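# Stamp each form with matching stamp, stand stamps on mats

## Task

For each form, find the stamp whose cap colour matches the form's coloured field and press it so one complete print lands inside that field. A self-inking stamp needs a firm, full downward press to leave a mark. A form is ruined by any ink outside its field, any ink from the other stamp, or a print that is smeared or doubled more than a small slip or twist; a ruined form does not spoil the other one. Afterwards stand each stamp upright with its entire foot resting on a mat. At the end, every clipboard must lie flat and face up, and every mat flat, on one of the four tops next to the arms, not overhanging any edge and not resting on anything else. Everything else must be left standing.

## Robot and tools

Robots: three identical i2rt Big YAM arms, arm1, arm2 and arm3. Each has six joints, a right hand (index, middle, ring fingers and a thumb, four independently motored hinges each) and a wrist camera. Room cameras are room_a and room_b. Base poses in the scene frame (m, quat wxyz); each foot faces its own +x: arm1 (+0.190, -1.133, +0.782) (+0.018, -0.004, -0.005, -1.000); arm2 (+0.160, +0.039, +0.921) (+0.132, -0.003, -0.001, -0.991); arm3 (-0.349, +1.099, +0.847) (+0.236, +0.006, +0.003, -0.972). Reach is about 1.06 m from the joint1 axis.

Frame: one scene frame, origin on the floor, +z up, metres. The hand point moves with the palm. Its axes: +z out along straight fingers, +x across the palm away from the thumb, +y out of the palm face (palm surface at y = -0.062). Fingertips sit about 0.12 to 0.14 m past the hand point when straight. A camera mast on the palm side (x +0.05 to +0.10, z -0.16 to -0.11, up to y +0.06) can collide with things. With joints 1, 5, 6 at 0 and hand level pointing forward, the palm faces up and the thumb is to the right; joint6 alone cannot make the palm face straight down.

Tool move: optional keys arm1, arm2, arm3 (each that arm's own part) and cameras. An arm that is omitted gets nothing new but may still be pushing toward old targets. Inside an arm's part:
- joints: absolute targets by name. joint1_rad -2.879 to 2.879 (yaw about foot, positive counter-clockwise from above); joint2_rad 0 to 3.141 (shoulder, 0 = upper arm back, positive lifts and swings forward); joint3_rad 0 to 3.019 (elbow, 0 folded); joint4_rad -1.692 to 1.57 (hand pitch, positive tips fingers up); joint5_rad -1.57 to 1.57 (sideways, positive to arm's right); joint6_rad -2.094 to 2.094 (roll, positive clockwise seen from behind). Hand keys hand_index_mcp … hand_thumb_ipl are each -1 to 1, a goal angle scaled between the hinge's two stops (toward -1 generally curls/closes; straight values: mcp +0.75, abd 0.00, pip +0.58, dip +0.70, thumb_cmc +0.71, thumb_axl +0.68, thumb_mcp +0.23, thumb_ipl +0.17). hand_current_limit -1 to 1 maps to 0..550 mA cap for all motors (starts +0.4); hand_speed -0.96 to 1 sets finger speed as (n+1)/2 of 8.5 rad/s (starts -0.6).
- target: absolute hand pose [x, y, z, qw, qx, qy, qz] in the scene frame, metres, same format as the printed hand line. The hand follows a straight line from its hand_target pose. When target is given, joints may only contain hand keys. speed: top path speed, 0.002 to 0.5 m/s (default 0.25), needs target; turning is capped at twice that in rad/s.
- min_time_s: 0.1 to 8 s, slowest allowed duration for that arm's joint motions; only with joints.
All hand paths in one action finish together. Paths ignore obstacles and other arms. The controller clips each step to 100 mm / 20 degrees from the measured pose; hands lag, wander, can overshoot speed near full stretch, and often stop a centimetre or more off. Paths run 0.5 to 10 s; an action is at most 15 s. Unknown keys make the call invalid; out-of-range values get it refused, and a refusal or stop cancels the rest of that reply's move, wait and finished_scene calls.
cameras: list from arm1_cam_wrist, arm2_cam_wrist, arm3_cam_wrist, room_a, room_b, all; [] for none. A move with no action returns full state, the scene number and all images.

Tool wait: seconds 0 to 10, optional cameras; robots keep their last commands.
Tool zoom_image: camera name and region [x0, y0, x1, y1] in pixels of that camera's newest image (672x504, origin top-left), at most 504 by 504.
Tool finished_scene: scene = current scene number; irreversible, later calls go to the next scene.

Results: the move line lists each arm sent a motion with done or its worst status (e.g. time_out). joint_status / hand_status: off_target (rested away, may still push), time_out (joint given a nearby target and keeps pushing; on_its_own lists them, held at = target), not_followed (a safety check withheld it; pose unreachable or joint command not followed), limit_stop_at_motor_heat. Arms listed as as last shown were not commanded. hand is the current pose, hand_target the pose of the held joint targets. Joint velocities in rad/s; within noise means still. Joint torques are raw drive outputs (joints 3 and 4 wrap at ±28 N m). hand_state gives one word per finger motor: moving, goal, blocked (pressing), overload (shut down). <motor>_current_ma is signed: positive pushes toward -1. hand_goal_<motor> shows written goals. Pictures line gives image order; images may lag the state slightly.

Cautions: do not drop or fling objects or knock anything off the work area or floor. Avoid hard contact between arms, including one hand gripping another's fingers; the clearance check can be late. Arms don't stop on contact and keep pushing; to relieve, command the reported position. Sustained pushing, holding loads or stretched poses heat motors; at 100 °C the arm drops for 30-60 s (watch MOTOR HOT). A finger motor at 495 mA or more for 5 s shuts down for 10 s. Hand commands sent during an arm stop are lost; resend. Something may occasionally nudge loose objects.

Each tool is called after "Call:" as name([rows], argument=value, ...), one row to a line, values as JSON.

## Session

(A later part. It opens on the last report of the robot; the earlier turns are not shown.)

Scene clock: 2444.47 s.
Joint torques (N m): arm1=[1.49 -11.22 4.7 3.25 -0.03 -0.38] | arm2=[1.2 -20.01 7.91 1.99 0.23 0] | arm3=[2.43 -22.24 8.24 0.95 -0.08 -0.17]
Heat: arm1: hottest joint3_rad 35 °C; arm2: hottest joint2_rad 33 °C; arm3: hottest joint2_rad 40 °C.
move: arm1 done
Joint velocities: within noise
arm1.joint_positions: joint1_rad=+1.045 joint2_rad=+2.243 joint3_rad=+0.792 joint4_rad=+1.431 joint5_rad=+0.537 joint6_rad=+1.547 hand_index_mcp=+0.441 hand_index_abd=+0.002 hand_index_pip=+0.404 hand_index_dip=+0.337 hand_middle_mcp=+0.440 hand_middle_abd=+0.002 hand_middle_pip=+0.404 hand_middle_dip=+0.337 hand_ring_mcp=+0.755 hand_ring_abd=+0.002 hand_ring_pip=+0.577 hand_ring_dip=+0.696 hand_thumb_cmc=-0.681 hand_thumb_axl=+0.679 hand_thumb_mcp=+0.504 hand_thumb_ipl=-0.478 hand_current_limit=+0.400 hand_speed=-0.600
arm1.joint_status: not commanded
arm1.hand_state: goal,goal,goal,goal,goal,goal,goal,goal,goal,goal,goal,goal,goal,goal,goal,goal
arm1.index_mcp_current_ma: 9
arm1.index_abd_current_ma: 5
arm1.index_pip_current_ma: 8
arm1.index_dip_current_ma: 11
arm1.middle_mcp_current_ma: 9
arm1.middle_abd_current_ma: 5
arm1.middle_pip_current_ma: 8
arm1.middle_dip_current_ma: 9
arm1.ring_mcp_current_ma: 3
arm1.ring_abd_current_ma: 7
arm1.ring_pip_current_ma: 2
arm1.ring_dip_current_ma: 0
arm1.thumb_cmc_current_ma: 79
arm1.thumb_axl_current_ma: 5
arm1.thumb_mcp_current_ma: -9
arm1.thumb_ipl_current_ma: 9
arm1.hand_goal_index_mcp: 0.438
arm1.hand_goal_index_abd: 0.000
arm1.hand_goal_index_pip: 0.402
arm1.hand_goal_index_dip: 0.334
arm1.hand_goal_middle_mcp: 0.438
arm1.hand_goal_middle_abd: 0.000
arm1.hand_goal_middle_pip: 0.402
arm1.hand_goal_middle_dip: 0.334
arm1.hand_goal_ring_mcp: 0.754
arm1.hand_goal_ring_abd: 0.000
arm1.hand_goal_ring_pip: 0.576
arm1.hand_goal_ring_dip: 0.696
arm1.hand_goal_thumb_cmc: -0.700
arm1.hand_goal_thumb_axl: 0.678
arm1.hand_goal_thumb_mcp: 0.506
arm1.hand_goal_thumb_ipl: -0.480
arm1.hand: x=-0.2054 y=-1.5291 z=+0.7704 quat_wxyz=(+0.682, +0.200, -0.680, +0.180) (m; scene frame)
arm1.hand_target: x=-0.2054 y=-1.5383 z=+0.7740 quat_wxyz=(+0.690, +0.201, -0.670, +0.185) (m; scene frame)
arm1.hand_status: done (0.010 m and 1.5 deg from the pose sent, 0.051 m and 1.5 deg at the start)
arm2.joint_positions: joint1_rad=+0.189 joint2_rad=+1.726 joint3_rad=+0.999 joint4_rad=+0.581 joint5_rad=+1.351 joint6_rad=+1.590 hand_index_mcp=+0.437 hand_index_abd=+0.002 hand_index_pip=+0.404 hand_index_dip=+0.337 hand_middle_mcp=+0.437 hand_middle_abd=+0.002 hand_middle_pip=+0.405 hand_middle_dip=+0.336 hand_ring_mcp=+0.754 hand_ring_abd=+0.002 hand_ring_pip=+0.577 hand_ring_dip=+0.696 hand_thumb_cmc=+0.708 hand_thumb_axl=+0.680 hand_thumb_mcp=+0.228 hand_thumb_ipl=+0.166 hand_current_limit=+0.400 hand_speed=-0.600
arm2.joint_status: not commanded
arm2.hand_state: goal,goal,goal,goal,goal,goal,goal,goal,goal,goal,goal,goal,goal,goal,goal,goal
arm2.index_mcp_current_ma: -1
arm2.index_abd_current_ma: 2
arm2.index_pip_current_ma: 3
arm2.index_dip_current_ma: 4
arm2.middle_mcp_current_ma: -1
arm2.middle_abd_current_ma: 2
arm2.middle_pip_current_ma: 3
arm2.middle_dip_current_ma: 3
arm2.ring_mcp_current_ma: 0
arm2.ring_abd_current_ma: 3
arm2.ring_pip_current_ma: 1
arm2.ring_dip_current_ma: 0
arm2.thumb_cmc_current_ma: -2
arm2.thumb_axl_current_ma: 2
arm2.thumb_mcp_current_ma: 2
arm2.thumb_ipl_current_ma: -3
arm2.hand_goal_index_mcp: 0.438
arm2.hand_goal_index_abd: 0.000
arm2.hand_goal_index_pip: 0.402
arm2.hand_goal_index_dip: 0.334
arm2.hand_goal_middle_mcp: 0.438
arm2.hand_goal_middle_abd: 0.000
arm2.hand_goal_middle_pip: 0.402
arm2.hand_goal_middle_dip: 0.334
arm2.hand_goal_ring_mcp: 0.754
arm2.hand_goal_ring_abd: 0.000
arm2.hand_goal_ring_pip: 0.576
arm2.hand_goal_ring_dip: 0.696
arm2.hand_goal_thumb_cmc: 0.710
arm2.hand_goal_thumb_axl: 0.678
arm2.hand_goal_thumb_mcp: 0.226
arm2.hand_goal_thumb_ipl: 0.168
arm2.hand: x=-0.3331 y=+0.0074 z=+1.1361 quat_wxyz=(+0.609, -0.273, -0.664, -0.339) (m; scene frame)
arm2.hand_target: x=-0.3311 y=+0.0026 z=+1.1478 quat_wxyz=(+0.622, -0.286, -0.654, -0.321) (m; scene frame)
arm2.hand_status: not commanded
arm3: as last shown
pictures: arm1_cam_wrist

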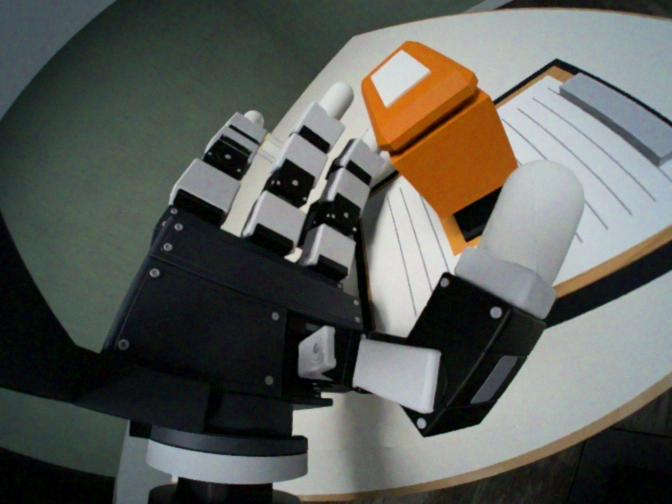

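Call:
move(arm1={"joints": {"hand_index_mcp": 0.22, "hand_middle_mcp": 0.20, "hand_thumb_mcp": 0.26}}, cameras=[])

Call:
move(arm1={"joints": {"hand_index_mcp": 0.12, "hand_middle_mcp": 0.11, "hand_thumb_mcp": 0.18}}, cameras=[])

Call:
move(arm1={"joints": {"hand_index_mcp": 0.07, "hand_middle_mcp": 0.05, "hand_thumb_mcp": 0.12}}, cameras=["arm1_cam_wrist"])

Scene clock: 2450.50 s.
Joint torques (N m): arm1=[1.49 -11.22 4.57 3.23 -0.01 -0.42] | arm2=[1.2 -20.01 7.91 1.99 0.23 0.01] | arm3=[2.37 -22.36 8.21 0.92 -0.08 -0.16]
Heat: arm1: hottest joint3_rad 35 °C; arm2: hottest joint2_rad 33 °C; arm3: hottest joint2_rad 40 °C.
move: arm1 done
Joint velocities: within noise
arm1.joint_positions: joint1_rad=+1.045 joint2_rad=+2.243 joint3_rad=+0.794 joint4_rad=+1.431 joint5_rad=+0.536 joint6_rad=+1.547 hand_index_mcp=+0.237 hand_index_abd=+0.003 hand_index_pip=+0.407 hand_index_dip=+0.338 hand_middle_mcp=+0.207 hand_middle_abd=+0.002 hand_middle_pip=+0.404 hand_middle_dip=+0.337 hand_ring_mcp=+0.755 hand_ring_abd=+0.002 hand_ring_pip=+0.577 hand_ring_dip=+0.696 hand_thumb_cmc=-0.681 hand_thumb_axl=+0.679 hand_thumb_mcp=+0.262 hand_thumb_ipl=-0.478 hand_current_limit=+0.400 hand_speed=-0.600
arm1.joint_status: all done
arm1.hand_state: goal,goal,goal,goal,goal,goal,goal,goal,goal,goal,goal,goal,goal,goal,goal,goal
arm1.index_mcp_current_ma: 74
arm1.index_abd_current_ma: 10
arm1.index_pip_current_ma: 18
arm1.index_dip_current_ma: 13
arm1.middle_mcp_current_ma: 27
arm1.middle_abd_current_ma: 5
arm1.middle_pip_current_ma: 8
arm1.middle_dip_current_ma: 9
arm1.ring_mcp_current_ma: 3
arm1.ring_abd_current_ma: 7
arm1.ring_pip_current_ma: 2
arm1.ring_dip_current_ma: 0
arm1.thumb_cmc_current_ma: 79
arm1.thumb_axl_current_ma: 5
arm1.thumb_mcp_current_ma: 8
arm1.thumb_ipl_current_ma: 8
arm1.hand_goal_index_mcp: 0.220
arm1.hand_goal_index_abd: 0.000
arm1.hand_goal_index_pip: 0.402
arm1.hand_goal_index_dip: 0.334
arm1.hand_goal_middle_mcp: 0.200
arm1.hand_goal_middle_abd: 0.000
arm1.hand_goal_middle_pip: 0.402
arm1.hand_goal_middle_dip: 0.334
arm1.hand_goal_ring_mcp: 0.754
arm1.hand_goal_ring_abd: 0.000
arm1.hand_goal_ring_pip: 0.576
arm1.hand_goal_ring_dip: 0.696
arm1.hand_goal_thumb_cmc: -0.700
arm1.hand_goal_thumb_axl: 0.678
arm1.hand_goal_thumb_mcp: 0.260
arm1.hand_goal_thumb_ipl: -0.480
arm1.hand: x=-0.2057 y=-1.5298 z=+0.7708 quat_wxyz=(+0.683, +0.200, -0.679, +0.181) (m; scene frame)
arm1.hand_target: x=-0.2055 y=-1.5384 z=+0.7740 quat_wxyz=(+0.690, +0.201, -0.670, +0.185) (m; scene frame)
arm1.hand_status: not commanded
arm2, arm3: as last shown
pictures: none
No camera images: "cameras" was empty.

Scene clock: 2451.00 s.
Joint torques (N m): arm1=[1.67 -11.28 4.57 3.22 0.01 -0.42] | arm2=[1.2 -20.01 7.91 1.99 0.23 0] | arm3=[2.32 -22.3 8.2 0.95 -0.08 -0.15]
Heat: arm1: hottest joint3_rad 35 °C; arm2: hottest joint2_rad 33 °C; arm3: hottest joint2_rad 40 °C.
move: arm1 off_target
Joint velocities: within noise
arm1.joint_positions: joint1_rad=+1.045 joint2_rad=+2.243 joint3_rad=+0.794 joint4_rad=+1.431 joint5_rad=+0.536 joint6_rad=+1.547 hand_index_mcp=+0.213 hand_index_abd=+0.004 hand_index_pip=+0.421 hand_index_dip=+0.342 hand_middle_mcp=+0.179 hand_middle_abd=+0.002 hand_middle_pip=+0.421 hand_middle_dip=+0.343 hand_ring_mcp=+0.755 hand_ring_abd=+0.002 hand_ring_pip=+0.577 hand_ring_dip=+0.696 hand_thumb_cmc=-0.681 hand_thumb_axl=+0.679 hand_thumb_mcp=+0.254 hand_thumb_ipl=-0.468 hand_current_limit=+0.400 hand_speed=-0.600
arm1.joint_status: hand_index_mcp off_target (ended at +0.213, target +0.120); hand_middle_mcp off_target (ended at +0.179, target +0.110); hand_thumb_mcp off_target (ended at +0.254, target +0.180)
arm1.hand_state: blocked,goal,goal,goal,blocked,goal,goal,goal,goal,goal,goal,goal,goal,goal,blocked,goal
arm1.index_mcp_current_ma: 385
arm1.index_abd_current_ma: 12
arm1.index_pip_current_ma: 76
arm1.index_dip_current_ma: 32
arm1.middle_mcp_current_ma: 331
arm1.middle_abd_current_ma: 5
arm1.middle_pip_current_ma: 77
arm1.middle_dip_current_ma: 33
arm1.ring_mcp_current_ma: 3
arm1.ring_abd_current_ma: 7
arm1.ring_pip_current_ma: 2
arm1.ring_dip_current_ma: 0
arm1.thumb_cmc_current_ma: 79
arm1.thumb_axl_current_ma: 5
arm1.thumb_mcp_current_ma: 385
arm1.thumb_ipl_current_ma: 67
arm1.hand_goal_index_mcp: 0.120
arm1.hand_goal_index_abd: 0.000
arm1.hand_goal_index_pip: 0.402
arm1.hand_goal_index_dip: 0.334
arm1.hand_goal_middle_mcp: 0.110
arm1.hand_goal_middle_abd: 0.000
arm1.hand_goal_middle_pip: 0.402
arm1.hand_goal_middle_dip: 0.334
arm1.hand_goal_ring_mcp: 0.754
arm1.hand_goal_ring_abd: 0.000
arm1.hand_goal_ring_pip: 0.576
arm1.hand_goal_ring_dip: 0.696
arm1.hand_goal_thumb_cmc: -0.700
arm1.hand_goal_thumb_axl: 0.678
arm1.hand_goal_thumb_mcp: 0.180
arm1.hand_goal_thumb_ipl: -0.480
arm1.hand: x=-0.2056 y=-1.5299 z=+0.7708 quat_wxyz=(+0.683, +0.200, -0.679, +0.181) (m; scene frame)
arm1.hand_target: x=-0.2055 y=-1.5384 z=+0.7740 quat_wxyz=(+0.690, +0.201, -0.670, +0.185) (m; scene frame)
arm1.hand_status: not commanded
arm2, arm3: as last shown
pictures: none
No camera images: "cameras" was empty.

Scene clock: 2451.43 s.
Joint torques (N m): arm1=[1.61 -11.22 4.56 3.23 0 -0.42] | arm2=[1.2 -20.01 7.92 2 0.23 0.01] | arm3=[2.37 -22.42 8.23 0.98 -0.07 -0.16]
Heat: arm1: hottest joint3_rad 35 °C; arm2: hottest joint2_rad 33 °C; arm3: hottest joint2_rad 40 °C.
move: arm1 off_target
Joint velocities: within noise
arm1.joint_positions: joint1_rad=+1.045 joint2_rad=+2.243 joint3_rad=+0.794 joint4_rad=+1.431 joint5_rad=+0.536 joint6_rad=+1.547 hand_index_mcp=+0.212 hand_index_abd=+0.004 hand_index_pip=+0.421 hand_index_dip=+0.343 hand_middle_mcp=+0.176 hand_middle_abd=+0.002 hand_middle_pip=+0.424 hand_middle_dip=+0.344 hand_ring_mcp=+0.755 hand_ring_abd=+0.002 hand_ring_pip=+0.577 hand_ring_dip=+0.696 hand_thumb_cmc=-0.681 hand_thumb_axl=+0.679 hand_thumb_mcp=+0.254 hand_thumb_ipl=-0.466 hand_current_limit=+0.400 hand_speed=-0.600
arm1.joint_status: hand_index_mcp off_target (ended at +0.212, target +0.070); hand_middle_mcp off_target (ended at +0.176, target +0.050); hand_thumb_mcp off_target (ended at +0.254, target +0.120)
arm1.hand_state: blocked,goal,goal,goal,blocked,goal,blocked,goal,goal,goal,goal,goal,goal,goal,blocked,goal
arm1.index_mcp_current_ma: 385
arm1.index_abd_current_ma: 12
arm1.index_pip_current_ma: 79
arm1.index_dip_current_ma: 34
arm1.middle_mcp_current_ma: 385
arm1.middle_abd_current_ma: 5
arm1.middle_pip_current_ma: 90
arm1.middle_dip_current_ma: 38
arm1.ring_mcp_current_ma: 3
arm1.ring_abd_current_ma: 7
arm1.ring_pip_current_ma: 2
arm1.ring_dip_current_ma: 0
arm1.thumb_cmc_current_ma: 79
arm1.thumb_axl_current_ma: 6
arm1.thumb_mcp_current_ma: 385
arm1.thumb_ipl_current_ma: 75
arm1.hand_goal_index_mcp: 0.070
arm1.hand_goal_index_abd: 0.000
arm1.hand_goal_index_pip: 0.402
arm1.hand_goal_index_dip: 0.334
arm1.hand_goal_middle_mcp: 0.050
arm1.hand_goal_middle_abd: 0.000
arm1.hand_goal_middle_pip: 0.402
arm1.hand_goal_middle_dip: 0.334
arm1.hand_goal_ring_mcp: 0.754
arm1.hand_goal_ring_abd: 0.000
arm1.hand_goal_ring_pip: 0.576
arm1.hand_goal_ring_dip: 0.696
arm1.hand_goal_thumb_cmc: -0.700
arm1.hand_goal_thumb_axl: 0.678
arm1.hand_goal_thumb_mcp: 0.120
arm1.hand_goal_thumb_ipl: -0.480
arm1.hand: x=-0.2056 y=-1.5299 z=+0.7708 quat_wxyz=(+0.683, +0.200, -0.679, +0.181) (m; scene frame)
arm1.hand_target: x=-0.2055 y=-1.5384 z=+0.7740 quat_wxyz=(+0.690, +0.201, -0.670, +0.185) (m; scene frame)
arm1.hand_status: not commanded
arm2, arm3: as last shown
pictures: arm1_cam_wrist

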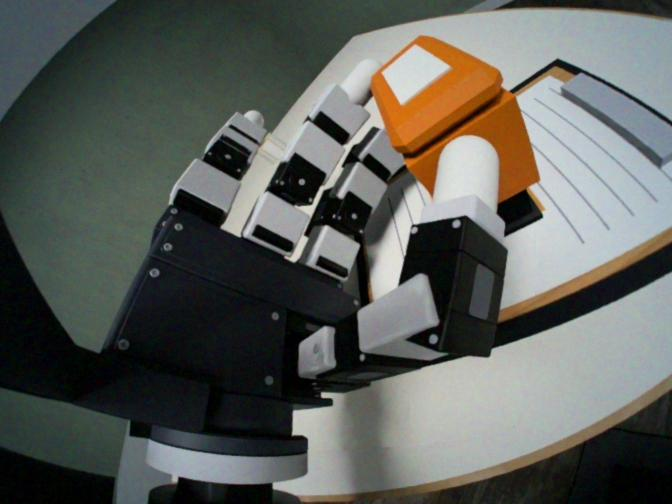

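Call:
move(arm1={"target": [-0.2057, -1.5385, 0.815, 0.6903, 0.2010, -0.6703, 0.1850], "speed": 0.05}, cameras=[])

Call:
move(arm1={"target": [-0.2057, -1.5385, 1.10, 0.6903, 0.2010, -0.6703, 0.1850], "speed": 0.15}, cameras=["arm1_cam_wrist", "room_b"])

Call:
zoom_image(camera="arm1_cam_wrist", region=[440, 180, 640, 400])

Scene clock: 2458.90 s.
Joint torques (N m): arm1=[1.55 -13.92 3.36 2.35 -0.02 -0.43] | arm2=[1.2 -20.01 7.91 1.99 0.23 0] | arm3=[2.43 -22.36 8.23 0.96 -0.08 -0.16]
Heat: arm1: hottest joint3_rad 34 °C; arm2: hottest joint2_rad 33 °C; arm3: hottest joint2_rad 40 °C.
move: arm1 off_target
Joint velocities: within noise
arm1.joint_positions: joint1_rad=+1.045 joint2_rad=+2.156 joint3_rad=+0.781 joint4_rad=+1.363 joint5_rad=+0.536 joint6_rad=+1.547 hand_index_mcp=+0.211 hand_index_abd=+0.006 hand_index_pip=+0.421 hand_index_dip=+0.343 hand_middle_mcp=+0.172 hand_middle_abd=+0.005 hand_middle_pip=+0.425 hand_middle_dip=+0.345 hand_ring_mcp=+0.755 hand_ring_abd=+0.002 hand_ring_pip=+0.577 hand_ring_dip=+0.696 hand_thumb_cmc=-0.679 hand_thumb_axl=+0.682 hand_thumb_mcp=+0.254 hand_thumb_ipl=-0.465 hand_current_limit=+0.400 hand_speed=-0.600
arm1.joint_status: not commanded
arm1.hand_state: blocked,goal,goal,goal,blocked,goal,blocked,goal,goal,goal,goal,goal,blocked,goal,blocked,goal
arm1.index_mcp_current_ma: 385
arm1.index_abd_current_ma: 20
arm1.index_pip_current_ma: 79
arm1.index_dip_current_ma: 34
arm1.middle_mcp_current_ma: 385
arm1.middle_abd_current_ma: 14
arm1.middle_pip_current_ma: 96
arm1.middle_dip_current_ma: 45
arm1.ring_mcp_current_ma: 3
arm1.ring_abd_current_ma: 7
arm1.ring_pip_current_ma: 2
arm1.ring_dip_current_ma: 0
arm1.thumb_cmc_current_ma: 85
arm1.thumb_axl_current_ma: 17
arm1.thumb_mcp_current_ma: 385
arm1.thumb_ipl_current_ma: 84
arm1.hand_goal_index_mcp: 0.070
arm1.hand_goal_index_abd: 0.000
arm1.hand_goal_index_pip: 0.402
arm1.hand_goal_index_dip: 0.334
arm1.hand_goal_middle_mcp: 0.050
arm1.hand_goal_middle_abd: 0.000
arm1.hand_goal_middle_pip: 0.402
arm1.hand_goal_middle_dip: 0.334
arm1.hand_goal_ring_mcp: 0.754
arm1.hand_goal_ring_abd: 0.000
arm1.hand_goal_ring_pip: 0.576
arm1.hand_goal_ring_dip: 0.696
arm1.hand_goal_thumb_cmc: -0.700
arm1.hand_goal_thumb_axl: 0.678
arm1.hand_goal_thumb_mcp: 0.120
arm1.hand_goal_thumb_ipl: -0.480
arm1.hand: x=-0.2077 y=-1.5338 z=+0.8002 quat_wxyz=(+0.684, +0.199, -0.678, +0.182) (m; scene frame)
arm1.hand_target: x=-0.2057 y=-1.5385 z=+0.8148 quat_wxyz=(+0.690, +0.201, -0.670, +0.185) (m; scene frame)
arm1.hand_status: off_target (0.016 m and 1.2 deg from the pose sent, 0.045 m and 1.4 deg at the start)
arm2, arm3: as last shown
pictures: none
No camera images: "cameras" was empty.

Scene clock: 2461.60 s.
Joint torques (N m): arm1=[1.49 -9.58 14.05 2.3 0.01 -0.43] | arm2=[1.14 -20.01 7.91 1.99 0.23 0] | arm3=[2.43 -22.36 8.21 0.95 -0.08 -0.16]
Heat: arm1: hottest joint3_rad 34 °C; arm2: hottest joint2_rad 33 °C; arm3: hottest joint2_rad 40 °C.
move: arm1 off_target
Joint velocities: within noise
arm1.joint_positions: joint1_rad=+1.045 joint2_rad=+1.433 joint3_rad=+0.848 joint4_rad=+0.525 joint5_rad=+0.536 joint6_rad=+1.547 hand_index_mcp=+0.211 hand_index_abd=+0.007 hand_index_pip=+0.422 hand_index_dip=+0.343 hand_middle_mcp=+0.172 hand_middle_abd=+0.005 hand_middle_pip=+0.426 hand_middle_dip=+0.345 hand_ring_mcp=+0.755 hand_ring_abd=+0.002 hand_ring_pip=+0.577 hand_ring_dip=+0.696 hand_thumb_cmc=-0.679 hand_thumb_axl=+0.682 hand_thumb_mcp=+0.254 hand_thumb_ipl=-0.464 hand_current_limit=+0.400 hand_speed=-0.600
arm1.joint_status: not commanded
arm1.hand_state: blocked,goal,goal,goal,blocked,goal,blocked,goal,goal,goal,goal,goal,blocked,goal,blocked,goal
arm1.index_mcp_current_ma: 385
arm1.index_abd_current_ma: 21
arm1.index_pip_current_ma: 79
arm1.index_dip_current_ma: 34
arm1.middle_mcp_current_ma: 385
arm1.middle_abd_current_ma: 16
arm1.middle_pip_current_ma: 97
arm1.middle_dip_current_ma: 45
arm1.ring_mcp_current_ma: 3
arm1.ring_abd_current_ma: 7
arm1.ring_pip_current_ma: 2
arm1.ring_dip_current_ma: 0
arm1.thumb_cmc_current_ma: 89
arm1.thumb_axl_current_ma: 18
arm1.thumb_mcp_current_ma: 385
arm1.thumb_ipl_current_ma: 85
arm1.hand_goal_index_mcp: 0.070
arm1.hand_goal_index_abd: 0.000
arm1.hand_goal_index_pip: 0.402
arm1.hand_goal_index_dip: 0.334
arm1.hand_goal_middle_mcp: 0.050
arm1.hand_goal_middle_abd: 0.000
arm1.hand_goal_middle_pip: 0.402
arm1.hand_goal_middle_dip: 0.334
arm1.hand_goal_ring_mcp: 0.754
arm1.hand_goal_ring_abd: 0.000
arm1.hand_goal_ring_pip: 0.576
arm1.hand_goal_ring_dip: 0.696
arm1.hand_goal_thumb_cmc: -0.700
arm1.hand_goal_thumb_axl: 0.678
arm1.hand_goal_thumb_mcp: 0.120
arm1.hand_goal_thumb_ipl: -0.480
arm1.hand: x=-0.2021 y=-1.5245 z=+1.0617 quat_wxyz=(+0.672, +0.211, -0.689, +0.170) (m; scene frame)
arm1.hand_target: x=-0.2042 y=-1.5365 z=+1.1000 quat_wxyz=(+0.690, +0.201, -0.670, +0.185) (m; scene frame)
arm1.hand_status: off_target (0.041 m and 3.7 deg from the pose sent, 0.300 m and 1.2 deg at the start)
arm2: as last shown
arm3.joint_positions: joint1_rad=+0.392 joint2_rad=+1.984 joint3_rad=+1.233 joint4_rad=+0.833 joint5_rad=+1.046 joint6_rad=+1.410 hand_index_mcp=+0.449 hand_index_abd=+0.009 hand_index_pip=+0.405 hand_index_dip=+0.336 hand_middle_mcp=+0.449 hand_middle_abd=+0.010 hand_middle_pip=+0.405 hand_middle_dip=+0.336 hand_ring_mcp=+0.754 hand_ring_abd=+0.002 hand_ring_pip=+0.577 hand_ring_dip=+0.696 hand_thumb_cmc=+0.712 hand_thumb_axl=+0.679 hand_thumb_mcp=+0.228 hand_thumb_ipl=+0.166 hand_current_limit=+0.400 hand_speed=-0.600
arm3.joint_status: not commanded
arm3.hand_state: goal,goal,goal,goal,goal,goal,goal,goal,goal,goal,goal,goal,goal,goal,goal,goal
arm3.index_mcp_current_ma: 0
arm3.index_abd_current_ma: 5
arm3.index_pip_current_ma: 1
arm3.index_dip_current_ma: 1
arm3.middle_mcp_current_ma: 0
arm3.middle_abd_current_ma: 6
arm3.middle_pip_current_ma: 1
arm3.middle_dip_current_ma: 1
arm3.ring_mcp_current_ma: 0
arm3.ring_abd_current_ma: 0
arm3.ring_pip_current_ma: 0
arm3.ring_dip_current_ma: 0
arm3.thumb_cmc_current_ma: 0
arm3.thumb_axl_current_ma: 0
arm3.thumb_mcp_current_ma: 1
arm3.thumb_ipl_current_ma: -1
arm3.hand_goal_index_mcp: 0.450
arm3.hand_goal_index_abd: 0.000
arm3.hand_goal_index_pip: 0.402
arm3.hand_goal_index_dip: 0.334
arm3.hand_goal_middle_mcp: 0.450
arm3.hand_goal_middle_abd: 0.000
arm3.hand_goal_middle_pip: 0.402
arm3.hand_goal_middle_dip: 0.334
arm3.hand_goal_ring_mcp: 0.754
arm3.hand_goal_ring_abd: 0.000
arm3.hand_goal_ring_pip: 0.576
arm3.hand_goal_ring_dip: 0.696
arm3.hand_goal_thumb_cmc: 0.714
arm3.hand_goal_thumb_axl: 0.678
arm3.hand_goal_thumb_mcp: 0.226
arm3.hand_goal_thumb_ipl: 0.168
arm3.hand: x=-0.8879 y=+0.7646 z=+1.0260 quat_wxyz=(+0.711, -0.027, -0.695, -0.100) (m; scene frame)
arm3.hand_target: x=-0.8878 y=+0.7571 z=+1.0436 quat_wxyz=(+0.718, -0.036, -0.689, -0.086) (m; scene frame)
arm3.hand_status: not commanded
pictures: arm1_cam_wrist, room_b

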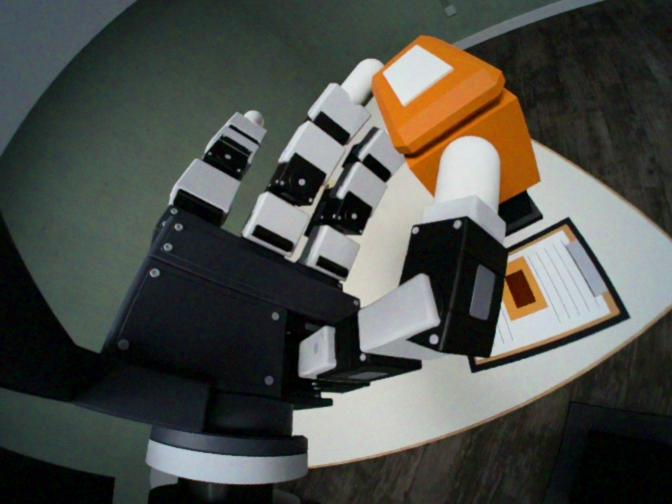

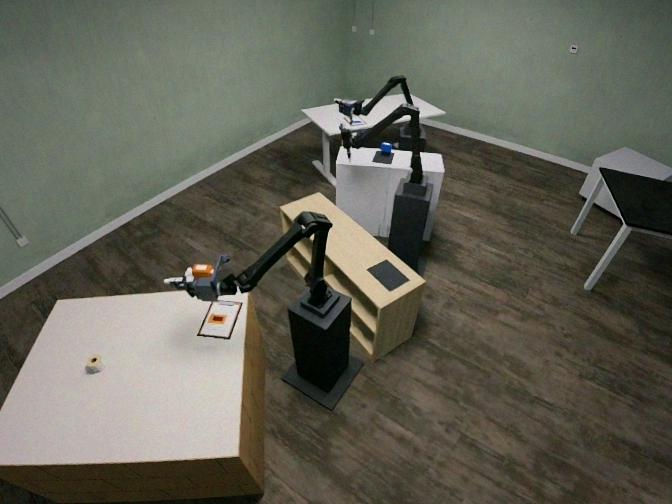

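Scaled by 2.291 from the camera's 672x504 image, which has a finer 960x720 frame.

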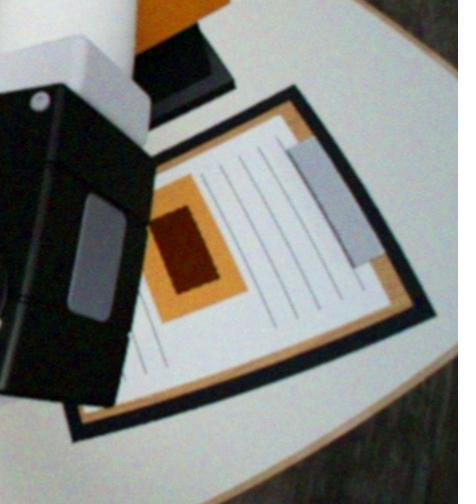

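Call:
zoom_image(camera="arm1_cam_wrist", region=[496, 250, 556, 325])

Call:
zoom_image(camera="room_b", region=[190, 290, 250, 345])

Scaled by 6.720 from the camera's 672x504 image, which has a finer 960x720 frame.

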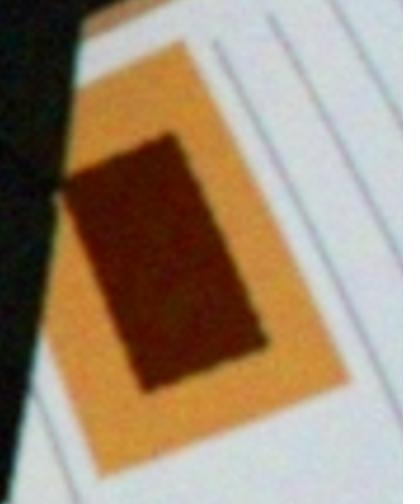

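Scaled by 8.400 from the camera's 672x504 image, which has a finer 960x720 frame.

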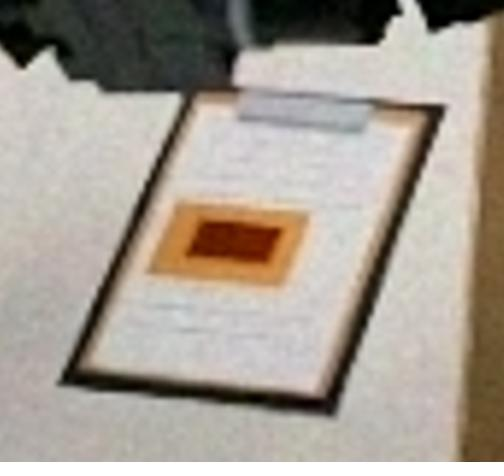

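Call:
move(arm1={"target": [-0.2057, -1.5385, 1.15, 0.6998, 0.1891, -0.6611, 0.1944], "speed": 0.2}, cameras=[])

Call:
move(arm1={"joints": {"joint1_rad": -1.50}, "min_time_s": 6}, cameras=["arm1_cam_wrist"])

Scene clock: 2480.13 s.
Joint torques (N m): arm1=[1.49 -9.11 14.84 2.35 0.1 -0.4] | arm2=[1.2 -20.01 7.91 2 0.23 0] | arm3=[2.37 -22.36 8.21 0.94 -0.08 -0.16]
Heat: arm1: hottest joint3_rad 38 °C; arm2: hottest joint2_rad 33 °C; arm3: hottest joint2_rad 40 °C.
move: arm1 off_target
Joint velocities: within noise
arm1.joint_positions: joint1_rad=+1.045 joint2_rad=+1.377 joint3_rad=+0.918 joint4_rad=+0.439 joint5_rad=+0.536 joint6_rad=+1.547 hand_index_mcp=+0.211 hand_index_abd=+0.007 hand_index_pip=+0.422 hand_index_dip=+0.343 hand_middle_mcp=+0.172 hand_middle_abd=+0.005 hand_middle_pip=+0.426 hand_middle_dip=+0.345 hand_ring_mcp=+0.755 hand_ring_abd=+0.002 hand_ring_pip=+0.577 hand_ring_dip=+0.696 hand_thumb_cmc=-0.678 hand_thumb_axl=+0.682 hand_thumb_mcp=+0.254 hand_thumb_ipl=-0.464 hand_current_limit=+0.400 hand_speed=-0.600
arm1.joint_status: not commanded
arm1.hand_state: blocked,goal,goal,goal,blocked,goal,blocked,goal,goal,goal,goal,goal,blocked,goal,blocked,goal
arm1.index_mcp_current_ma: 385
arm1.index_abd_current_ma: 21
arm1.index_pip_current_ma: 80
arm1.index_dip_current_ma: 34
arm1.middle_mcp_current_ma: 385
arm1.middle_abd_current_ma: 16
arm1.middle_pip_current_ma: 97
arm1.middle_dip_current_ma: 45
arm1.ring_mcp_current_ma: 3
arm1.ring_abd_current_ma: 7
arm1.ring_pip_current_ma: 2
arm1.ring_dip_current_ma: 0
arm1.thumb_cmc_current_ma: 90
arm1.thumb_axl_current_ma: 18
arm1.thumb_mcp_current_ma: 385
arm1.thumb_ipl_current_ma: 85
arm1.hand_goal_index_mcp: 0.070
arm1.hand_goal_index_abd: 0.000
arm1.hand_goal_index_pip: 0.402
arm1.hand_goal_index_dip: 0.334
arm1.hand_goal_middle_mcp: 0.050
arm1.hand_goal_middle_abd: 0.000
arm1.hand_goal_middle_pip: 0.402
arm1.hand_goal_middle_dip: 0.334
arm1.hand_goal_ring_mcp: 0.754
arm1.hand_goal_ring_abd: 0.000
arm1.hand_goal_ring_pip: 0.576
arm1.hand_goal_ring_dip: 0.696
arm1.hand_goal_thumb_cmc: -0.700
arm1.hand_goal_thumb_axl: 0.678
arm1.hand_goal_thumb_mcp: 0.120
arm1.hand_goal_thumb_ipl: -0.480
arm1.hand: x=-0.2033 y=-1.5269 z=+1.1108 quat_wxyz=(+0.682, +0.201, -0.680, +0.180) (m; scene frame)
arm1.hand_target: x=-0.2042 y=-1.5365 z=+1.1497 quat_wxyz=(+0.700, +0.189, -0.661, +0.195) (m; scene frame)
arm1.hand_status: off_target (0.041 m and 3.7 deg from the pose sent, 0.090 m and 5.9 deg at the start)
arm2, arm3: as last shown
pictures: none
No camera images: "cameras" was empty.

Scene clock: 2486.60 s.
Joint torques (N m): arm1=[0.38 -9.17 14.79 2.32 0.02 -0.41] | arm2=[1.2 -20.01 7.91 1.99 0.23 0] | arm3=[2.32 -22.36 8.17 0.96 -0.07 -0.16]
Heat: arm1: hottest joint3_rad 39 °C; arm2: hottest joint2_rad 33 °C; arm3: hottest joint2_rad 40 °C.
move: arm1 done
Joint velocities: within noise
arm1.joint_positions: joint1_rad=-1.494 joint2_rad=+1.377 joint3_rad=+0.918 joint4_rad=+0.439 joint5_rad=+0.538 joint6_rad=+1.547 hand_index_mcp=+0.210 hand_index_abd=+0.007 hand_index_pip=+0.422 hand_index_dip=+0.343 hand_middle_mcp=+0.171 hand_middle_abd=+0.005 hand_middle_pip=+0.426 hand_middle_dip=+0.346 hand_ring_mcp=+0.755 hand_ring_abd=+0.002 hand_ring_pip=+0.577 hand_ring_dip=+0.696 hand_thumb_cmc=-0.678 hand_thumb_axl=+0.682 hand_thumb_mcp=+0.254 hand_thumb_ipl=-0.464 hand_current_limit=+0.400 hand_speed=-0.600
arm1.joint_status: all done
arm1.hand_state: blocked,goal,blocked,goal,blocked,goal,blocked,goal,goal,goal,goal,goal,blocked,goal,blocked,goal
arm1.index_mcp_current_ma: 385
arm1.index_abd_current_ma: 21
arm1.index_pip_current_ma: 82
arm1.index_dip_current_ma: 35
arm1.middle_mcp_current_ma: 385
arm1.middle_abd_current_ma: 16
arm1.middle_pip_current_ma: 99
arm1.middle_dip_current_ma: 46
arm1.ring_mcp_current_ma: 3
arm1.ring_abd_current_ma: 7
arm1.ring_pip_current_ma: 2
arm1.ring_dip_current_ma: 0
arm1.thumb_cmc_current_ma: 90
arm1.thumb_axl_current_ma: 18
arm1.thumb_mcp_current_ma: 385
arm1.thumb_ipl_current_ma: 90
arm1.hand_goal_index_mcp: 0.070
arm1.hand_goal_index_abd: 0.000
arm1.hand_goal_index_pip: 0.402
arm1.hand_goal_index_dip: 0.334
arm1.hand_goal_middle_mcp: 0.050
arm1.hand_goal_middle_abd: 0.000
arm1.hand_goal_middle_pip: 0.402
arm1.hand_goal_middle_dip: 0.334
arm1.hand_goal_ring_mcp: 0.754
arm1.hand_goal_ring_abd: 0.000
arm1.hand_goal_ring_pip: 0.576
arm1.hand_goal_ring_dip: 0.696
arm1.hand_goal_thumb_cmc: -0.700
arm1.hand_goal_thumb_axl: 0.678
arm1.hand_goal_thumb_mcp: 0.120
arm1.hand_goal_thumb_ipl: -0.480
arm1.hand: x=+0.2940 y=-0.5775 z=+1.0969 quat_wxyz=(+0.368, -0.597, -0.398, -0.591) (m; scene frame)
arm1.hand_target: x=+0.2970 y=-0.5693 z=+1.1355 quat_wxyz=(+0.384, -0.585, -0.378, -0.606) (m; scene frame)
arm1.hand_status: not commanded
arm2, arm3: as last shown
pictures: arm1_cam_wrist

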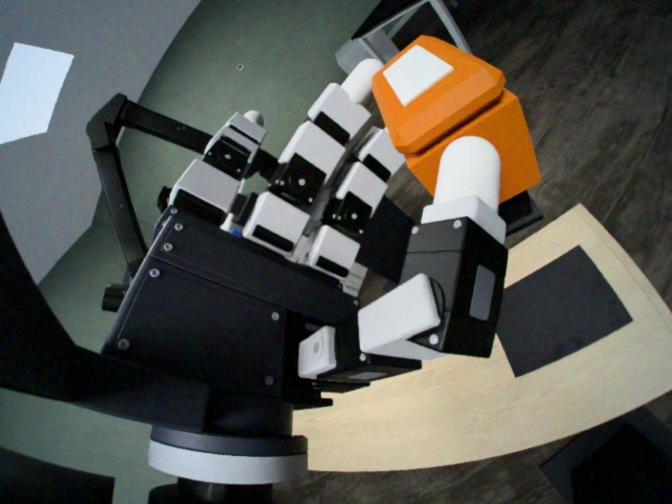

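Call:
move(arm1={"target": [0.3235, -0.588, 0.95, 0.2736, -0.652, -0.2676, -0.6543], "speed": 0.2}, cameras=[])

Call:
move(arm1={"target": [0.3235, -0.588, 0.76, 0.2736, -0.652, -0.2676, -0.6543], "speed": 0.15}, cameras=["arm1_cam_wrist"])

Scene clock: 2507.73 s.
Joint torques (N m): arm1=[0.67 -11.22 7.71 3.03 0.14 -0.4] | arm2=[1.2 -20.01 7.92 1.99 0.23 0] | arm3=[2.32 -22.3 8.21 0.96 -0.08 -0.16]
Heat: arm1: hottest joint3_rad 43 °C; arm2: hottest joint2_rad 33 °C; arm3: hottest joint2_rad 40 °C.
move: arm1 done
Joint velocities: within noise
arm1.joint_positions: joint1_rad=-1.494 joint2_rad=+1.778 joint3_rad=+0.883 joint4_rad=+0.890 joint5_rad=+0.888 joint6_rad=+1.568 hand_index_mcp=+0.210 hand_index_abd=+0.007 hand_index_pip=+0.422 hand_index_dip=+0.343 hand_middle_mcp=+0.171 hand_middle_abd=+0.005 hand_middle_pip=+0.426 hand_middle_dip=+0.346 hand_ring_mcp=+0.755 hand_ring_abd=+0.002 hand_ring_pip=+0.577 hand_ring_dip=+0.696 hand_thumb_cmc=-0.678 hand_thumb_axl=+0.682 hand_thumb_mcp=+0.254 hand_thumb_ipl=-0.464 hand_current_limit=+0.400 hand_speed=-0.600
arm1.joint_status: not commanded
arm1.hand_state: blocked,goal,blocked,goal,blocked,goal,blocked,goal,goal,goal,goal,goal,blocked,goal,blocked,goal
arm1.index_mcp_current_ma: 385
arm1.index_abd_current_ma: 21
arm1.index_pip_current_ma: 82
arm1.index_dip_current_ma: 35
arm1.middle_mcp_current_ma: 385
arm1.middle_abd_current_ma: 16
arm1.middle_pip_current_ma: 99
arm1.middle_dip_current_ma: 46
arm1.ring_mcp_current_ma: 3
arm1.ring_abd_current_ma: 7
arm1.ring_pip_current_ma: 2
arm1.ring_dip_current_ma: 0
arm1.thumb_cmc_current_ma: 91
arm1.thumb_axl_current_ma: 18
arm1.thumb_mcp_current_ma: 385
arm1.thumb_ipl_current_ma: 90
arm1.hand_goal_index_mcp: 0.070
arm1.hand_goal_index_abd: 0.000
arm1.hand_goal_index_pip: 0.402
arm1.hand_goal_index_dip: 0.334
arm1.hand_goal_middle_mcp: 0.050
arm1.hand_goal_middle_abd: 0.000
arm1.hand_goal_middle_pip: 0.402
arm1.hand_goal_middle_dip: 0.334
arm1.hand_goal_ring_mcp: 0.754
arm1.hand_goal_ring_abd: 0.000
arm1.hand_goal_ring_pip: 0.576
arm1.hand_goal_ring_dip: 0.696
arm1.hand_goal_thumb_cmc: -0.700
arm1.hand_goal_thumb_axl: 0.678
arm1.hand_goal_thumb_mcp: 0.120
arm1.hand_goal_thumb_ipl: -0.480
arm1.hand: x=+0.3202 y=-0.5902 z=+0.9415 quat_wxyz=(+0.270, -0.656, -0.278, -0.648) (m; scene frame)
arm1.hand_target: x=+0.3235 y=-0.5881 z=+0.9499 quat_wxyz=(+0.274, -0.652, -0.268, -0.654) (m; scene frame)
arm1.hand_status: done (0.009 m and 1.6 deg from the pose sent, 0.150 m and 20.9 deg at the start)
arm2.joint_positions: joint1_rad=+0.189 joint2_rad=+1.726 joint3_rad=+0.999 joint4_rad=+0.581 joint5_rad=+1.351 joint6_rad=+1.590 hand_index_mcp=+0.437 hand_index_abd=+0.002 hand_index_pip=+0.404 hand_index_dip=+0.337 hand_middle_mcp=+0.437 hand_middle_abd=+0.002 hand_middle_pip=+0.405 hand_middle_dip=+0.336 hand_ring_mcp=+0.754 hand_ring_abd=+0.002 hand_ring_pip=+0.577 hand_ring_dip=+0.696 hand_thumb_cmc=+0.708 hand_thumb_axl=+0.680 hand_thumb_mcp=+0.228 hand_thumb_ipl=+0.166 hand_current_limit=+0.400 hand_speed=-0.600
arm2.joint_status: not commanded
arm2.hand_state: goal,goal,goal,goal,goal,goal,goal,goal,goal,goal,goal,goal,goal,goal,goal,goal
arm2.index_mcp_current_ma: -1
arm2.index_abd_current_ma: 2
arm2.index_pip_current_ma: 3
arm2.index_dip_current_ma: 4
arm2.middle_mcp_current_ma: -1
arm2.middle_abd_current_ma: 2
arm2.middle_pip_current_ma: 3
arm2.middle_dip_current_ma: 3
arm2.ring_mcp_current_ma: 0
arm2.ring_abd_current_ma: 3
arm2.ring_pip_current_ma: 1
arm2.ring_dip_current_ma: 0
arm2.thumb_cmc_current_ma: -2
arm2.thumb_axl_current_ma: 2
arm2.thumb_mcp_current_ma: 2
arm2.thumb_ipl_current_ma: -3
arm2.hand_goal_index_mcp: 0.438
arm2.hand_goal_index_abd: 0.000
arm2.hand_goal_index_pip: 0.402
arm2.hand_goal_index_dip: 0.334
arm2.hand_goal_middle_mcp: 0.438
arm2.hand_goal_middle_abd: 0.000
arm2.hand_goal_middle_pip: 0.402
arm2.hand_goal_middle_dip: 0.334
arm2.hand_goal_ring_mcp: 0.754
arm2.hand_goal_ring_abd: 0.000
arm2.hand_goal_ring_pip: 0.576
arm2.hand_goal_ring_dip: 0.696
arm2.hand_goal_thumb_cmc: 0.710
arm2.hand_goal_thumb_axl: 0.678
arm2.hand_goal_thumb_mcp: 0.226
arm2.hand_goal_thumb_ipl: 0.168
arm2.hand: x=-0.3331 y=+0.0074 z=+1.1361 quat_wxyz=(+0.609, -0.273, -0.664, -0.339) (m; scene frame)
arm2.hand_target: x=-0.3311 y=+0.0026 z=+1.1478 quat_wxyz=(+0.622, -0.286, -0.654, -0.321) (m; scene frame)
arm2.hand_status: not commanded
arm3: as last shown
pictures: none
No camera images: "cameras" was empty.

Scene clock: 2509.83 s.
Joint torques (N m): arm1=[0.56 -12.75 5.41 2.99 0.02 -0.4] | arm2=[1.2 -20.01 7.91 1.99 0.23 0] | arm3=[2.37 -22.42 8.18 0.96 -0.08 -0.16]
Heat: arm1: hottest joint3_rad 42 °C; arm2: hottest joint2_rad 33 °C; arm3: hottest joint2_rad 40 °C.
move: arm1 off_target
Joint velocities: within noise
arm1.joint_positions: joint1_rad=-1.494 joint2_rad=+2.277 joint3_rad=+0.921 joint4_rad=+1.341 joint5_rad=+0.889 joint6_rad=+1.568 hand_index_mcp=+0.210 hand_index_abd=+0.007 hand_index_pip=+0.422 hand_index_dip=+0.343 hand_middle_mcp=+0.171 hand_middle_abd=+0.005 hand_middle_pip=+0.426 hand_middle_dip=+0.346 hand_ring_mcp=+0.755 hand_ring_abd=+0.002 hand_ring_pip=+0.577 hand_ring_dip=+0.696 hand_thumb_cmc=-0.678 hand_thumb_axl=+0.682 hand_thumb_mcp=+0.254 hand_thumb_ipl=-0.464 hand_current_limit=+0.400 hand_speed=-0.600
arm1.joint_status: not commanded
arm1.hand_state: blocked,goal,blocked,goal,blocked,goal,blocked,goal,goal,goal,goal,goal,blocked,goal,blocked,goal
arm1.index_mcp_current_ma: 385
arm1.index_abd_current_ma: 21
arm1.index_pip_current_ma: 82
arm1.index_dip_current_ma: 35
arm1.middle_mcp_current_ma: 385
arm1.middle_abd_current_ma: 16
arm1.middle_pip_current_ma: 99
arm1.middle_dip_current_ma: 46
arm1.ring_mcp_current_ma: 3
arm1.ring_abd_current_ma: 7
arm1.ring_pip_current_ma: 2
arm1.ring_dip_current_ma: 0
arm1.thumb_cmc_current_ma: 91
arm1.thumb_axl_current_ma: 18
arm1.thumb_mcp_current_ma: 385
arm1.thumb_ipl_current_ma: 90
arm1.hand_goal_index_mcp: 0.070
arm1.hand_goal_index_abd: 0.000
arm1.hand_goal_index_pip: 0.402
arm1.hand_goal_index_dip: 0.334
arm1.hand_goal_middle_mcp: 0.050
arm1.hand_goal_middle_abd: 0.000
arm1.hand_goal_middle_pip: 0.402
arm1.hand_goal_middle_dip: 0.334
arm1.hand_goal_ring_mcp: 0.754
arm1.hand_goal_ring_abd: 0.000
arm1.hand_goal_ring_pip: 0.576
arm1.hand_goal_ring_dip: 0.696
arm1.hand_goal_thumb_cmc: -0.700
arm1.hand_goal_thumb_axl: 0.678
arm1.hand_goal_thumb_mcp: 0.120
arm1.hand_goal_thumb_ipl: -0.480
arm1.hand: x=+0.3192 y=-0.5970 z=+0.7522 quat_wxyz=(+0.266, -0.657, -0.282, -0.647) (m; scene frame)
arm1.hand_target: x=+0.3235 y=-0.5884 z=+0.7600 quat_wxyz=(+0.273, -0.652, -0.268, -0.654) (m; scene frame)
arm1.hand_status: off_target (0.013 m and 2.2 deg from the pose sent, 0.182 m and 1.6 deg at the start)
arm2, arm3: as last shown
pictures: arm1_cam_wrist

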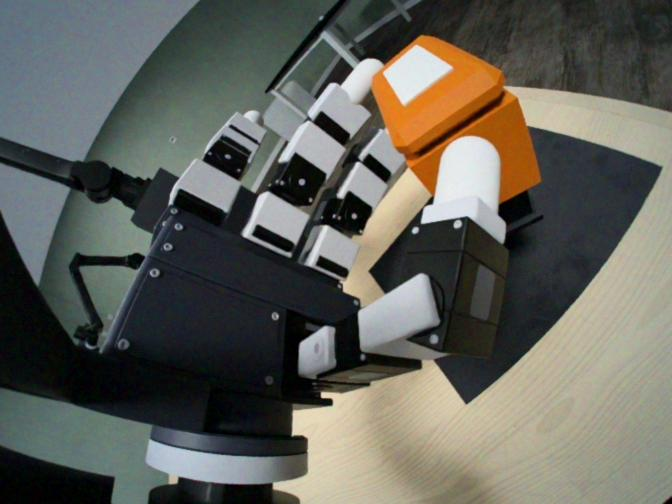

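Call:
move(arm1={"target": [0.3240, -0.586, 0.722, 0.2736, -0.652, -0.2676, -0.6543], "speed": 0.08}, cameras=["arm1_cam_wrist"])

Call:
move(arm1={"target": [0.3240, -0.586, 0.700, 0.2736, -0.652, -0.2676, -0.6543], "speed": 0.04}, cameras=["arm1_cam_wrist"])

Scene clock: 2515.87 s.
Joint torques (N m): arm1=[0.38 -13.16 4.72 2.97 -0.07 -0.4] | arm2=[1.2 -20.01 7.92 1.99 0.23 0] | arm3=[2.32 -22.36 8.21 0.94 -0.09 -0.16]
Heat: arm1: hottest joint3_rad 41 °C; arm2: hottest joint2_rad 33 °C; arm3: hottest joint2_rad 41 °C.
move: arm1 off_target
Joint velocities: within noise
arm1.joint_positions: joint1_rad=-1.494 joint2_rad=+2.383 joint3_rad=+0.972 joint4_rad=+1.400 joint5_rad=+0.889 joint6_rad=+1.568 hand_index_mcp=+0.210 hand_index_abd=+0.007 hand_index_pip=+0.422 hand_index_dip=+0.343 hand_middle_mcp=+0.171 hand_middle_abd=+0.005 hand_middle_pip=+0.426 hand_middle_dip=+0.346 hand_ring_mcp=+0.755 hand_ring_abd=+0.002 hand_ring_pip=+0.577 hand_ring_dip=+0.696 hand_thumb_cmc=-0.678 hand_thumb_axl=+0.682 hand_thumb_mcp=+0.254 hand_thumb_ipl=-0.464 hand_current_limit=+0.400 hand_speed=-0.600
arm1.joint_status: not commanded
arm1.hand_state: blocked,goal,blocked,goal,blocked,goal,blocked,goal,goal,goal,goal,goal,blocked,goal,blocked,goal
arm1.index_mcp_current_ma: 385
arm1.index_abd_current_ma: 21
arm1.index_pip_current_ma: 82
arm1.index_dip_current_ma: 35
arm1.middle_mcp_current_ma: 385
arm1.middle_abd_current_ma: 16
arm1.middle_pip_current_ma: 99
arm1.middle_dip_current_ma: 46
arm1.ring_mcp_current_ma: 3
arm1.ring_abd_current_ma: 7
arm1.ring_pip_current_ma: 2
arm1.ring_dip_current_ma: 0
arm1.thumb_cmc_current_ma: 91
arm1.thumb_axl_current_ma: 18
arm1.thumb_mcp_current_ma: 385
arm1.thumb_ipl_current_ma: 90
arm1.hand_goal_index_mcp: 0.070
arm1.hand_goal_index_abd: 0.000
arm1.hand_goal_index_pip: 0.402
arm1.hand_goal_index_dip: 0.334
arm1.hand_goal_middle_mcp: 0.050
arm1.hand_goal_middle_abd: 0.000
arm1.hand_goal_middle_pip: 0.402
arm1.hand_goal_middle_dip: 0.334
arm1.hand_goal_ring_mcp: 0.754
arm1.hand_goal_ring_abd: 0.000
arm1.hand_goal_ring_pip: 0.576
arm1.hand_goal_ring_dip: 0.696
arm1.hand_goal_thumb_cmc: -0.700
arm1.hand_goal_thumb_axl: 0.678
arm1.hand_goal_thumb_mcp: 0.120
arm1.hand_goal_thumb_ipl: -0.480
arm1.hand: x=+0.3185 y=-0.5938 z=+0.7159 quat_wxyz=(+0.267, -0.657, -0.281, -0.647) (m; scene frame)
arm1.hand_target: x=+0.3240 y=-0.5863 z=+0.7222 quat_wxyz=(+0.273, -0.652, -0.268, -0.654) (m; scene frame)
arm1.hand_status: off_target (0.011 m and 1.9 deg from the pose sent, 0.033 m and 2.1 deg at the start)
arm2, arm3: as last shown
pictures: arm1_cam_wrist

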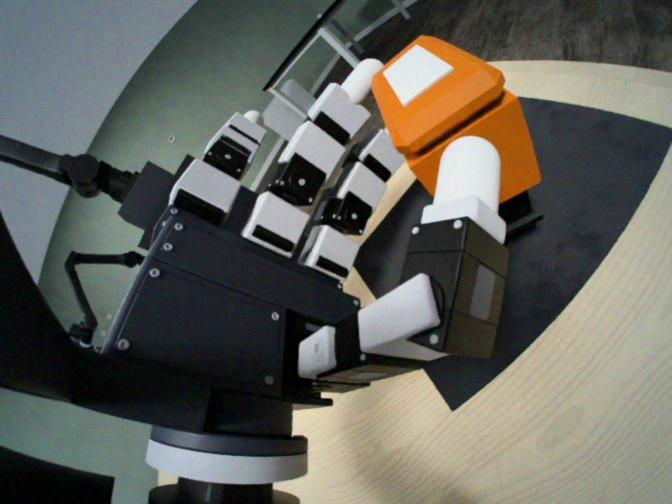

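Scene clock: 2516.97 s.
Joint torques (N m): arm1=[0.32 -12.63 4.51 2.89 -0.08 -0.38] | arm2=[1.2 -20.01 7.91 2 0.23 0] | arm3=[2.32 -22.3 8.17 0.94 -0.08 -0.16]
Heat: arm1: hottest joint3_rad 41 °C; arm2: hottest joint2_rad 33 °C; arm3: hottest joint2_rad 41 °C.
move: arm1 done
Joint velocities: within noise
arm1.joint_positions: joint1_rad=-1.494 joint2_rad=+2.436 joint3_rad=+1.002 joint4_rad=+1.433 joint5_rad=+0.888 joint6_rad=+1.567 hand_index_mcp=+0.206 hand_index_abd=+0.006 hand_index_pip=+0.424 hand_index_dip=+0.346 hand_middle_mcp=+0.171 hand_middle_abd=+0.003 hand_middle_pip=+0.426 hand_middle_dip=+0.346 hand_ring_mcp=+0.755 hand_ring_abd=+0.002 hand_ring_pip=+0.577 hand_ring_dip=+0.696 hand_thumb_cmc=-0.680 hand_thumb_axl=+0.681 hand_thumb_mcp=+0.254 hand_thumb_ipl=-0.462 hand_current_limit=+0.400 hand_speed=-0.600
arm1.joint_status: not commanded
arm1.hand_state: blocked,goal,blocked,goal,blocked,goal,blocked,goal,goal,goal,goal,goal,goal,goal,blocked,goal
arm1.index_mcp_current_ma: 385
arm1.index_abd_current_ma: 20
arm1.index_pip_current_ma: 88
arm1.index_dip_current_ma: 47
arm1.middle_mcp_current_ma: 385
arm1.middle_abd_current_ma: 10
arm1.middle_pip_current_ma: 99
arm1.middle_dip_current_ma: 46
arm1.ring_mcp_current_ma: 3
arm1.ring_abd_current_ma: 7
arm1.ring_pip_current_ma: 2
arm1.ring_dip_current_ma: 0
arm1.thumb_cmc_current_ma: 81
arm1.thumb_axl_current_ma: 15
arm1.thumb_mcp_current_ma: 385
arm1.thumb_ipl_current_ma: 99
arm1.hand_goal_index_mcp: 0.070
arm1.hand_goal_index_abd: 0.000
arm1.hand_goal_index_pip: 0.402
arm1.hand_goal_index_dip: 0.334
arm1.hand_goal_middle_mcp: 0.050
arm1.hand_goal_middle_abd: 0.000
arm1.hand_goal_middle_pip: 0.402
arm1.hand_goal_middle_dip: 0.334
arm1.hand_goal_ring_mcp: 0.754
arm1.hand_goal_ring_abd: 0.000
arm1.hand_goal_ring_pip: 0.576
arm1.hand_goal_ring_dip: 0.696
arm1.hand_goal_thumb_cmc: -0.700
arm1.hand_goal_thumb_axl: 0.678
arm1.hand_goal_thumb_mcp: 0.120
arm1.hand_goal_thumb_ipl: -0.480
arm1.hand: x=+0.3181 y=-0.5918 z=+0.6986 quat_wxyz=(+0.270, -0.656, -0.278, -0.648) (m; scene frame)
arm1.hand_target: x=+0.3240 y=-0.5863 z=+0.7001 quat_wxyz=(+0.273, -0.652, -0.268, -0.654) (m; scene frame)
arm1.hand_status: done (0.008 m and 1.5 deg from the pose sent, 0.019 m and 1.9 deg at the start)
arm2, arm3: as last shown
pictures: arm1_cam_wrist

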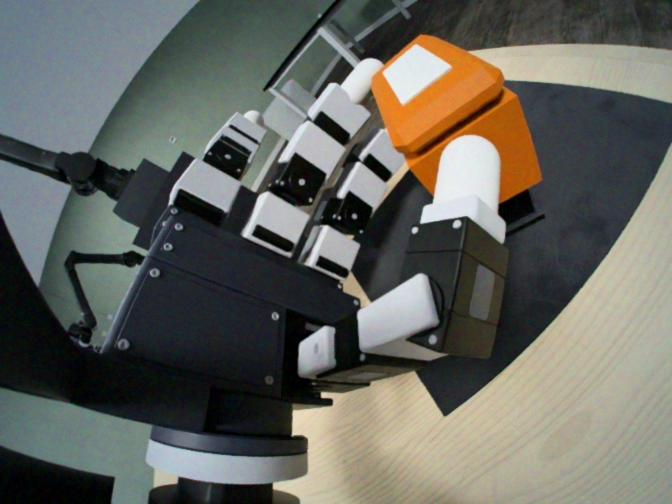

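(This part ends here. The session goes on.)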